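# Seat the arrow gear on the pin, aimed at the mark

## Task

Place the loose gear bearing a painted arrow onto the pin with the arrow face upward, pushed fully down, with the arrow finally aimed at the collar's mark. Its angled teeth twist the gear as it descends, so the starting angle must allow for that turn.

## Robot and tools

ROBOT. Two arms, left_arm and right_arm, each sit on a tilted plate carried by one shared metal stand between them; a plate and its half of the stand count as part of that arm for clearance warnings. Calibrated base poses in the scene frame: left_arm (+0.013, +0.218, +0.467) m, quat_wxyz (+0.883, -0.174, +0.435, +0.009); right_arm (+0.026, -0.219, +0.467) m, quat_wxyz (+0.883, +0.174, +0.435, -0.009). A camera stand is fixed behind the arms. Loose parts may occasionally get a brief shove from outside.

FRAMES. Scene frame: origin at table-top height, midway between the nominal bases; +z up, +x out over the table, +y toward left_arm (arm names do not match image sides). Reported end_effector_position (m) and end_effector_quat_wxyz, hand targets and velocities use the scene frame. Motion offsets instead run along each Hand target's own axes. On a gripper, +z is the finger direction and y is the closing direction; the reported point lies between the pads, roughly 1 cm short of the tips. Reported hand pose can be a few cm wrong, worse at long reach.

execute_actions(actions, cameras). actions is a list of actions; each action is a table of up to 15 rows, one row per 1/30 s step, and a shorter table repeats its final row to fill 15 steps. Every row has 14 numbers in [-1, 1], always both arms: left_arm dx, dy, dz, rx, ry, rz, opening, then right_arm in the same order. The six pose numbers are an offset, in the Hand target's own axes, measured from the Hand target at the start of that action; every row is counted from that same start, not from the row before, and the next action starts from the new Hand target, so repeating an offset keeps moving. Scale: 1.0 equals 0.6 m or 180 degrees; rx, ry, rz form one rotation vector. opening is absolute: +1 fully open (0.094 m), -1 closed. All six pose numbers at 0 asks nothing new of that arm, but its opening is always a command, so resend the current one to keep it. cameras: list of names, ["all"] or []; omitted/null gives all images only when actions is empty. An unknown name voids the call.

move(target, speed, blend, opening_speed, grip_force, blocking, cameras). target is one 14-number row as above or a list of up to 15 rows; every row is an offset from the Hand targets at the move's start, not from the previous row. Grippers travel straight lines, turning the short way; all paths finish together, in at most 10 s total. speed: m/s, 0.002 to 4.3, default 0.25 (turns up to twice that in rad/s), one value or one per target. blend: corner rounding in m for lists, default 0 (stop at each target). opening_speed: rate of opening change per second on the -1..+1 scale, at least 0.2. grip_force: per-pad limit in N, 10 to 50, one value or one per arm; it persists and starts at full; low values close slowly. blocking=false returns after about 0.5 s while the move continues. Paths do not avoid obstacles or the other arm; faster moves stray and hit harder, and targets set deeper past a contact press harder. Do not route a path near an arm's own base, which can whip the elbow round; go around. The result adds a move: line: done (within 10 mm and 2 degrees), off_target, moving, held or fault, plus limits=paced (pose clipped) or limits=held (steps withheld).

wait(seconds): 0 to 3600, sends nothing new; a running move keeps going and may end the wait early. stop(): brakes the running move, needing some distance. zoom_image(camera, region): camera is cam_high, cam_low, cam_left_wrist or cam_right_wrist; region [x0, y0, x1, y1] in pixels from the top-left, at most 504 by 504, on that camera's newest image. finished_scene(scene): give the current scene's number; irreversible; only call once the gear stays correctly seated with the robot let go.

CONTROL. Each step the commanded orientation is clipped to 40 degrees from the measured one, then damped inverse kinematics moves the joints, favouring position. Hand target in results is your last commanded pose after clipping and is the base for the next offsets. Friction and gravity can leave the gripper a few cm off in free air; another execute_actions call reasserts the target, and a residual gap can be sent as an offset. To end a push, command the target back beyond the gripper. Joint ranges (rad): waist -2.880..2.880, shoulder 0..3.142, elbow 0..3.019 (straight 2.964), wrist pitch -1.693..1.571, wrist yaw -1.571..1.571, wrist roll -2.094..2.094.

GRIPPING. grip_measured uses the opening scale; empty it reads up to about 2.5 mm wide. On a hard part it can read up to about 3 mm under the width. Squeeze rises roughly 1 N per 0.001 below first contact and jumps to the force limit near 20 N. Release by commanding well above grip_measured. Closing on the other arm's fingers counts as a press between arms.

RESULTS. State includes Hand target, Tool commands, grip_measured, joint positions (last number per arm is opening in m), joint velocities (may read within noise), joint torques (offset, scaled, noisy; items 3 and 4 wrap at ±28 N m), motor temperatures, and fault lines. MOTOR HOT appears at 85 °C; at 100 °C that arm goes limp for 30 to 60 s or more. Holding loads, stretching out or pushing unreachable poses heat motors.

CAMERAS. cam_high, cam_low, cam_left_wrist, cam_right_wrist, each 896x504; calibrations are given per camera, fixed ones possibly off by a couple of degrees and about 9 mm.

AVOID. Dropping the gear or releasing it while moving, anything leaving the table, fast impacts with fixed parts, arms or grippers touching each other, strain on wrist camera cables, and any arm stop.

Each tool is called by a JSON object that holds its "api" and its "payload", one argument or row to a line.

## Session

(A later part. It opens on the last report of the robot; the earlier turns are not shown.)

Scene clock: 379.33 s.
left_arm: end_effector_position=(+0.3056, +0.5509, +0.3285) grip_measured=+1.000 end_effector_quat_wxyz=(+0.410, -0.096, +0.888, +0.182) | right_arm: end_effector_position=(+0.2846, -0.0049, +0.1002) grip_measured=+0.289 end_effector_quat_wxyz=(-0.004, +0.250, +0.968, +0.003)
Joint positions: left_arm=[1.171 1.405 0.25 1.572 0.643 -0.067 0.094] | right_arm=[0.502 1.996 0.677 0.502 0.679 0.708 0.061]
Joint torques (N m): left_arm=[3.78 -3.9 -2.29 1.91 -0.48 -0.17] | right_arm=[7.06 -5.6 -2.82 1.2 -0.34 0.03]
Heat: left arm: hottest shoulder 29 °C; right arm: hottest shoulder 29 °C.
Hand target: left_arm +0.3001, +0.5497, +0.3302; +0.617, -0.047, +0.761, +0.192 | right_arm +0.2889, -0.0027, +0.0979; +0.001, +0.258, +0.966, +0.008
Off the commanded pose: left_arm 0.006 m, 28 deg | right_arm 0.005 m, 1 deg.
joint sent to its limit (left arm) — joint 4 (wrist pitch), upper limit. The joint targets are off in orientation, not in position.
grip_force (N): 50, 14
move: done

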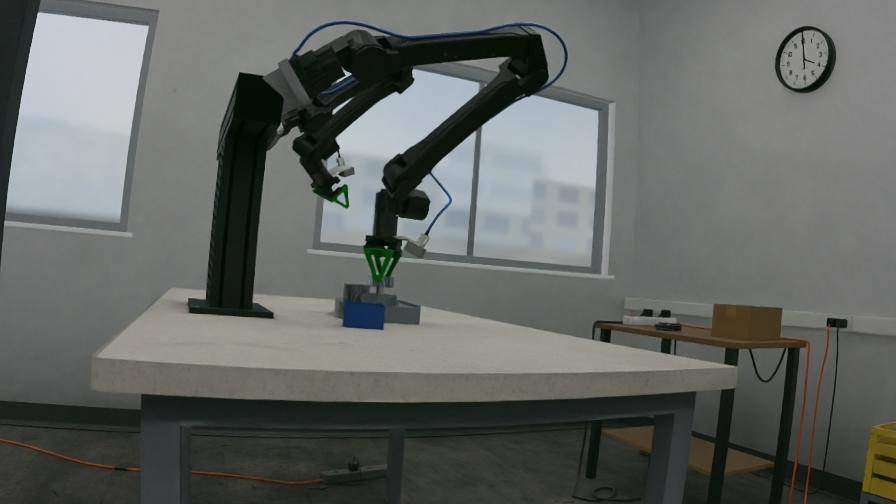

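{"api": "move", "payload": {
  "target": [
    [0,0,0,0,0,0,1, 0,0,0.0042,0,0,-0.010,0.05],
    [0,0,0,0,0,0,1, 0,0,0.0083,0,0,-0.034,0.05],
    [0,0,0,0,0,0,1, 0,0,0.0125,0,0,-0.034,0.05],
    [0,0,0,0,0,0,1, 0,0,0.0150,0,0,-0.050,0.05]
  ],
  "speed": 0.05,
  "blend": [0.003,0.003,0.003,0],
  "cameras": ["cam_low"]
}}

{"api": "zoom_image", "payload": {
  "camera": "cam_low",
  "region": [335, 260, 415, 320]
}}

Scene clock: 399.47 s.
left_arm: end_effector_position=(+0.3056, +0.5509, +0.3285) grip_measured=+1.000 end_effector_quat_wxyz=(+0.410, -0.096, +0.888, +0.182) | right_arm: end_effector_position=(+0.2848, -0.0047, +0.0914) grip_measured=+0.289 end_effector_quat_wxyz=(-0.003, +0.173, +0.985, +0.003)
Joint positions: left_arm=[1.171 1.405 0.25 1.572 0.643 -0.067 0.094] | right_arm=[0.489 2.017 0.693 0.516 0.67 0.537 0.061]
Joint torques (N m): left_arm=[3.55 -3.37 -2.32 1.92 -0.45 -0.16] | right_arm=[7.3 -5.54 -2.85 1.2 -0.37 0.11]
Heat: left arm: hottest shoulder 29 °C; right arm: hottest shoulder 29 °C.
Hand target: left_arm +0.3001, +0.5497, +0.3302; +0.617, -0.047, +0.761, +0.192 | right_arm +0.2891, -0.0026, +0.0888; +0.002, +0.182, +0.983, +0.008
Off the commanded pose: left_arm 0.006 m, 28 deg | right_arm 0.005 m, 1 deg.
joint sent to its limit (left arm) — joint 4 (wrist pitch), upper limit. The joint targets are off in orientation, not in position.
grip_force (N): 50, 14
move: done; blend cut to 0.0013 m at target 2, 0.0013 m at target 3

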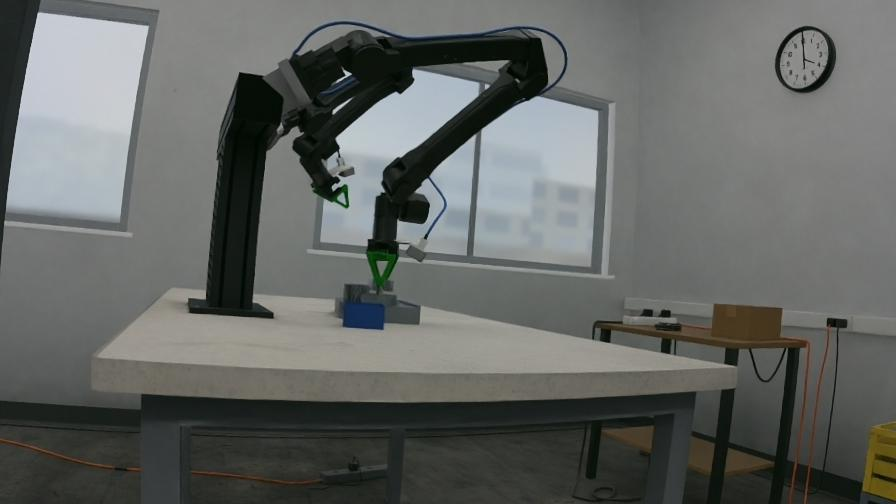

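Scaled by 6.300 from the camera's image (finer frame: 1280x720).

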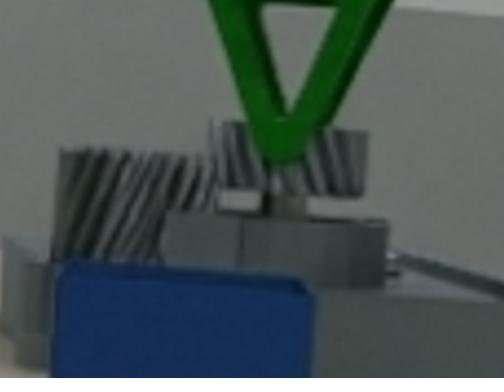

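{"api": "move", "payload": {
  "target": [
    [0,0,0,0,0,0,1, 0,0,0.0042,0,0,-0.014,0.05],
    [0,0,0,0,0,0,1, 0,0,0.0083,0,0,-0.040,0.05],
    [0,0,0,0,0,0,1, 0,0,0.0125,0,0,-0.042,0.05],
    [0,0,0,0,0,0,1, 0,0,0.0167,0,0,-0.067,0.05],
    [0,0,0,0,0,0,1, 0,0,0.0200,0,0,-0.072,0.05]
  ],
  "speed": 0.05,
  "blend": [0.0013,0.0013,0.0013,0.0013,0],
  "cameras": ["cam_low"]
}}

{"api": "zoom_image", "payload": {
  "camera": "cam_low",
  "region": [335, 260, 415, 320]
}}

Scene clock: 416.53 s.
left_arm: end_effector_position=(+0.3056, +0.5509, +0.3285) grip_measured=+1.000 end_effector_quat_wxyz=(+0.410, -0.096, +0.888, +0.182) | right_arm: end_effector_position=(+0.2848, -0.0046, +0.0770) grip_measured=+0.289 end_effector_quat_wxyz=(-0.004, +0.066, +0.998, +0.003)
Joint positions: left_arm=[1.171 1.405 0.25 1.572 0.643 -0.067 0.094] | right_arm=[0.466 2.051 0.719 0.534 0.654 0.302 0.061]
Joint torques (N m): left_arm=[3.49 -3.49 -2.26 1.96 -0.47 -0.16] | right_arm=[7.53 -6.18 -3.41 1.18 -0.27 -0.06]
Heat: left arm: hottest shoulder 29 °C; right arm: hottest shoulder 29 °C.
Hand target: left_arm +0.3001, +0.5497, +0.3302; +0.617, -0.047, +0.761, +0.192 | right_arm +0.2890, -0.0024, +0.0768; +0.003, +0.070, +0.998, +0.008
Off the commanded pose: left_arm 0.006 m, 28 deg | right_arm 0.005 m, 1 deg.
joint sent to its limit (left arm) — joint 4 (wrist pitch), upper limit. The joint targets are off in orientation, not in position.
grip_force (N): 50, 14
move: done

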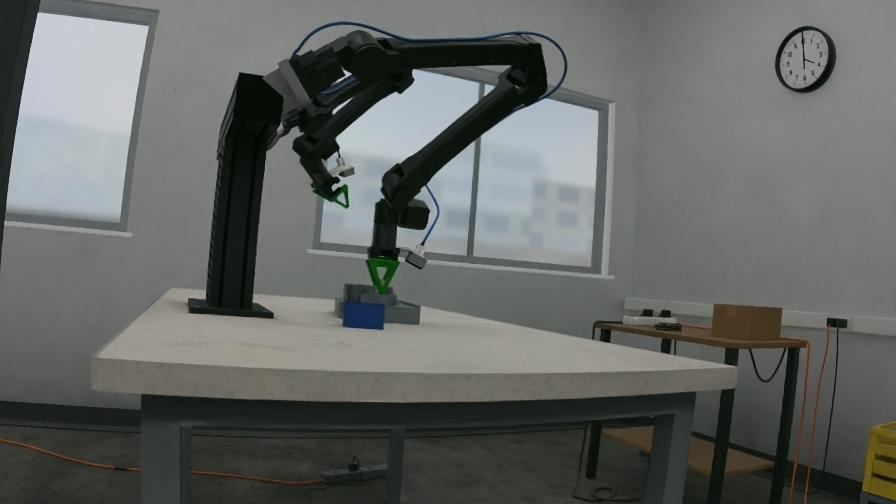

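Scaled by 6.300 from the camera's image (finer frame: 1280x720).

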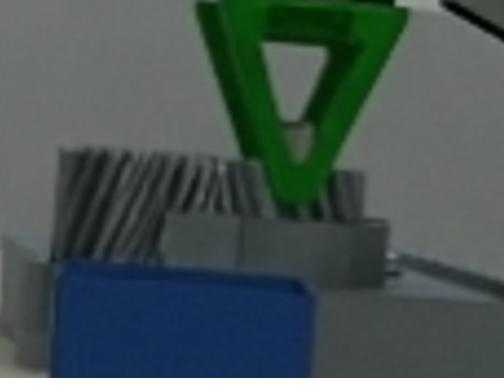

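{"api": "move", "payload": {
  "target": [
    [0,0,0,0,0,0,1, -0.0033,0.0005,-0.0067,0,0,0,0.05],
    [0,0,0,0,0,0,1, -0.0033,0.0005,-0.0067,0,0,0,0.5]
  ],
  "speed": 0.05,
  "opening_speed": 0.5,
  "cameras": ["cam_low","cam_right_wrist"]
}}

{"api": "zoom_image", "payload": {
  "camera": "cam_low",
  "region": [335, 260, 415, 320]
}}

Scene clock: 432.03 s.
left_arm: end_effector_position=(+0.3056, +0.5509, +0.3285) grip_measured=+1.000 end_effector_quat_wxyz=(+0.410, -0.096, +0.888, +0.182) | right_arm: end_effector_position=(+0.2849, -0.0046, +0.0770) grip_measured=+0.497 end_effector_quat_wxyz=(-0.004, +0.066, +0.998, +0.004)
Joint positions: left_arm=[1.171 1.405 0.25 1.572 0.643 -0.067 0.094] | right_arm=[0.466 2.051 0.719 0.534 0.654 0.302 0.07]
Joint torques (N m): left_arm=[3.84 -3.19 -2.26 1.92 -0.46 -0.18] | right_arm=[7.88 -7.24 -3.82 0.7 -0.11 0.01]
Heat: left arm: hottest shoulder 29 °C; right arm: hottest shoulder 29 °C.
Hand target: left_arm +0.3001, +0.5497, +0.3302; +0.617, -0.047, +0.761, +0.192 | right_arm +0.2912, -0.0025, +0.0809; +0.003, +0.070, +0.998, +0.008
Off the commanded pose: left_arm 0.006 m, 28 deg | right_arm 0.007 m, 1 deg.
joint sent to its limit (left arm) — joint 4 (wrist pitch), upper limit. The joint targets are off in orientation, not in position.
grip_force (N): 50, 14
move: done
cam_right_wrist: T_world_to_cam=[[-0.14157, -0.98991, -0.00515, 0.03893], [-0.89317, 0.12549, 0.43186, 0.26195], [-0.42686, 0.06573, -0.90192, 0.28084]] pos_world=[0.35935, -0.01279, 0.14037]

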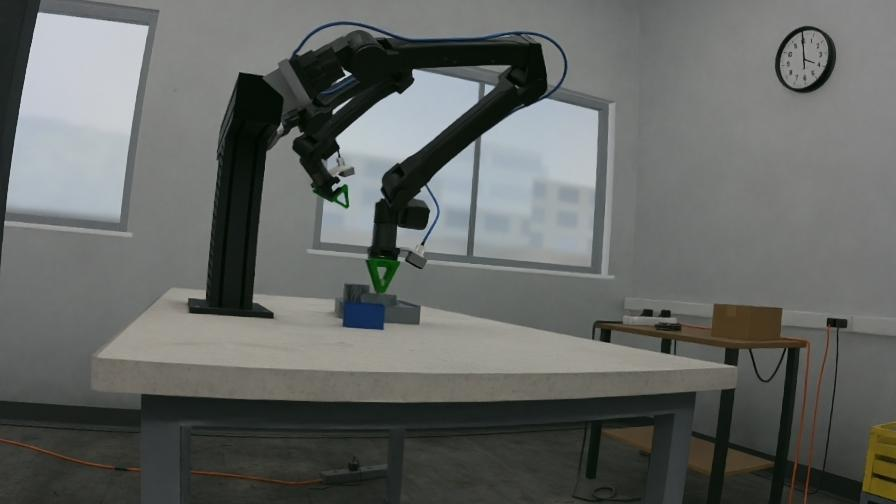

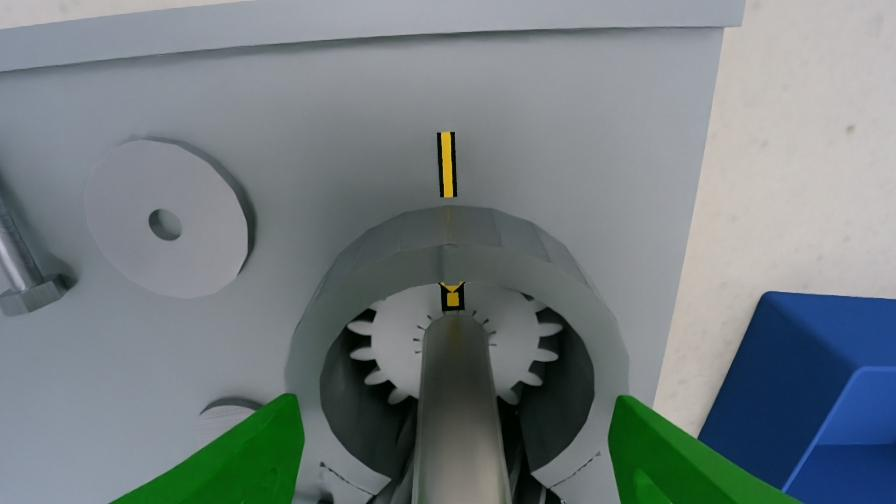

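Scaled by 6.300 from the camera's image (finer frame: 1280x720).

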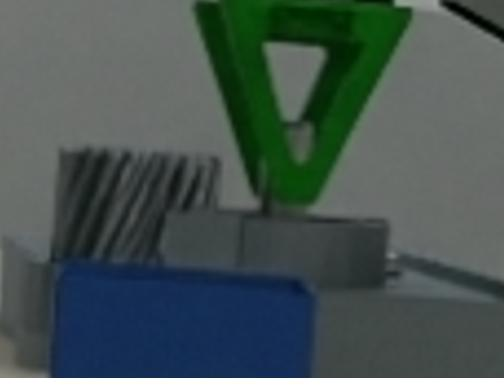

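{"api": "move", "payload": {
  "target": [0,0,0,0,0,0,1, 0,0,-0.075,0,0,0,0.5],
  "speed": 0.2,
  "cameras": ["cam_low","cam_right_wrist","cam_high"]
}}

{"api": "zoom_image", "payload": {
  "camera": "cam_right_wrist",
  "region": [280, 120, 640, 420]
}}

Scene clock: 435.73 s.
left_arm: end_effector_position=(+0.3056, +0.5509, +0.3285) grip_measured=+1.000 end_effector_quat_wxyz=(+0.410, -0.096, +0.888, +0.182) | right_arm: end_effector_position=(+0.3018, -0.0023, +0.1203) grip_measured=+0.497 end_effector_quat_wxyz=(+0.011, +0.076, +0.997, +0.007)
Joint positions: left_arm=[1.171 1.405 0.25 1.572 0.643 -0.067 0.094] | right_arm=[0.534 1.929 0.662 0.469 0.701 0.36 0.07]
Joint torques (N m): left_arm=[3.55 -3.6 -2.33 1.91 -0.46 -0.17] | right_arm=[8.18 -6.3 -4.49 0.24 0.01 0.11]
Heat: left arm: hottest shoulder 29 °C; right arm: hottest shoulder 29 °C.
Hand target: left_arm +0.3001, +0.5497, +0.3302; +0.617, -0.047, +0.761, +0.192 | right_arm +0.2907, -0.0031, +0.1259; +0.003, +0.070, +0.998, +0.008
Off the commanded pose: left_arm 0.006 m, 28 deg | right_arm 0.012 m, 1 deg.
joint sent to its limit (left arm) — joint 4 (wrist pitch), upper limit. The joint targets are off in orientation, not in position.
grip_force (N): 50, 14
move: off_target (right_arm)
cam_right_wrist: T_world_to_cam=[[-0.16112, -0.98682, -0.01505, 0.05091], [-0.90287, 0.14122, 0.40606, 0.26407], [-0.39858, 0.07901, -0.91372, 0.31976]] pos_world=[0.37407, -0.01231, 0.18571]
Images, in order (width x height): cam_high 896x504, cam_low 896x504, cam_right_wrist 896x504.

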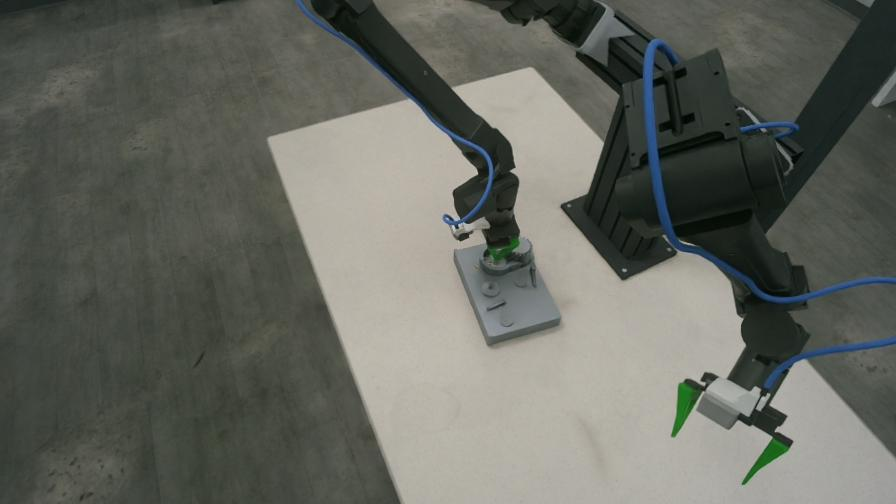

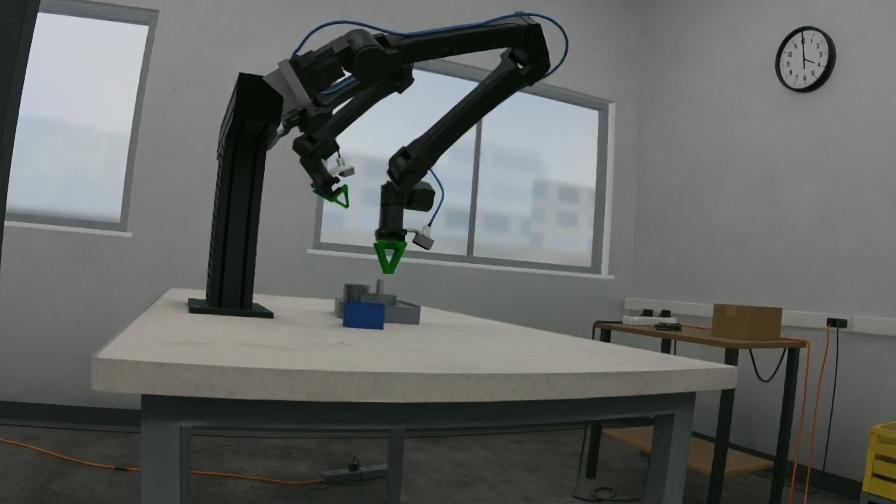

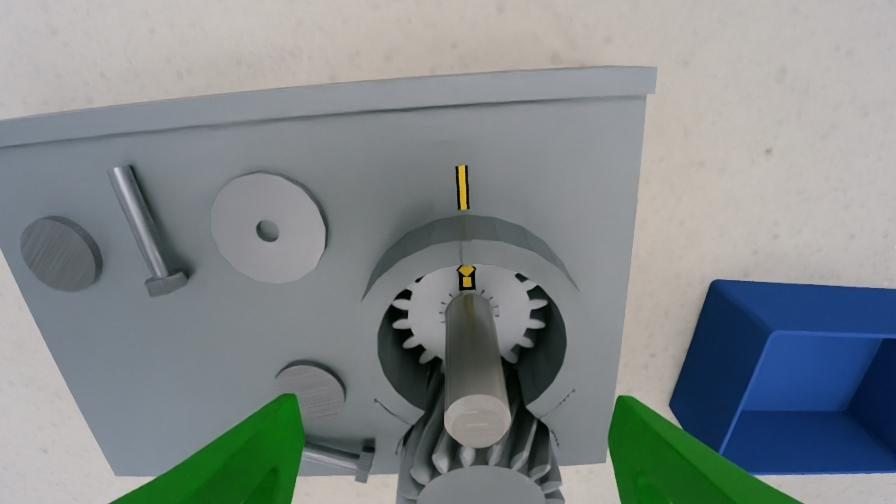

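Scaled by 1.400 from the camera's image (finer frame: 1280x720).

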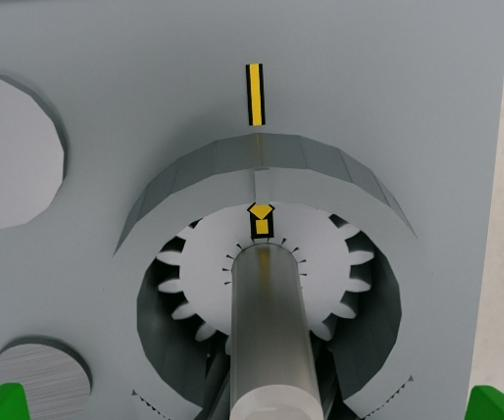

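{"api": "finished_scene", "payload": {
  "scene": 2
}}

The scene is finished: the task was done.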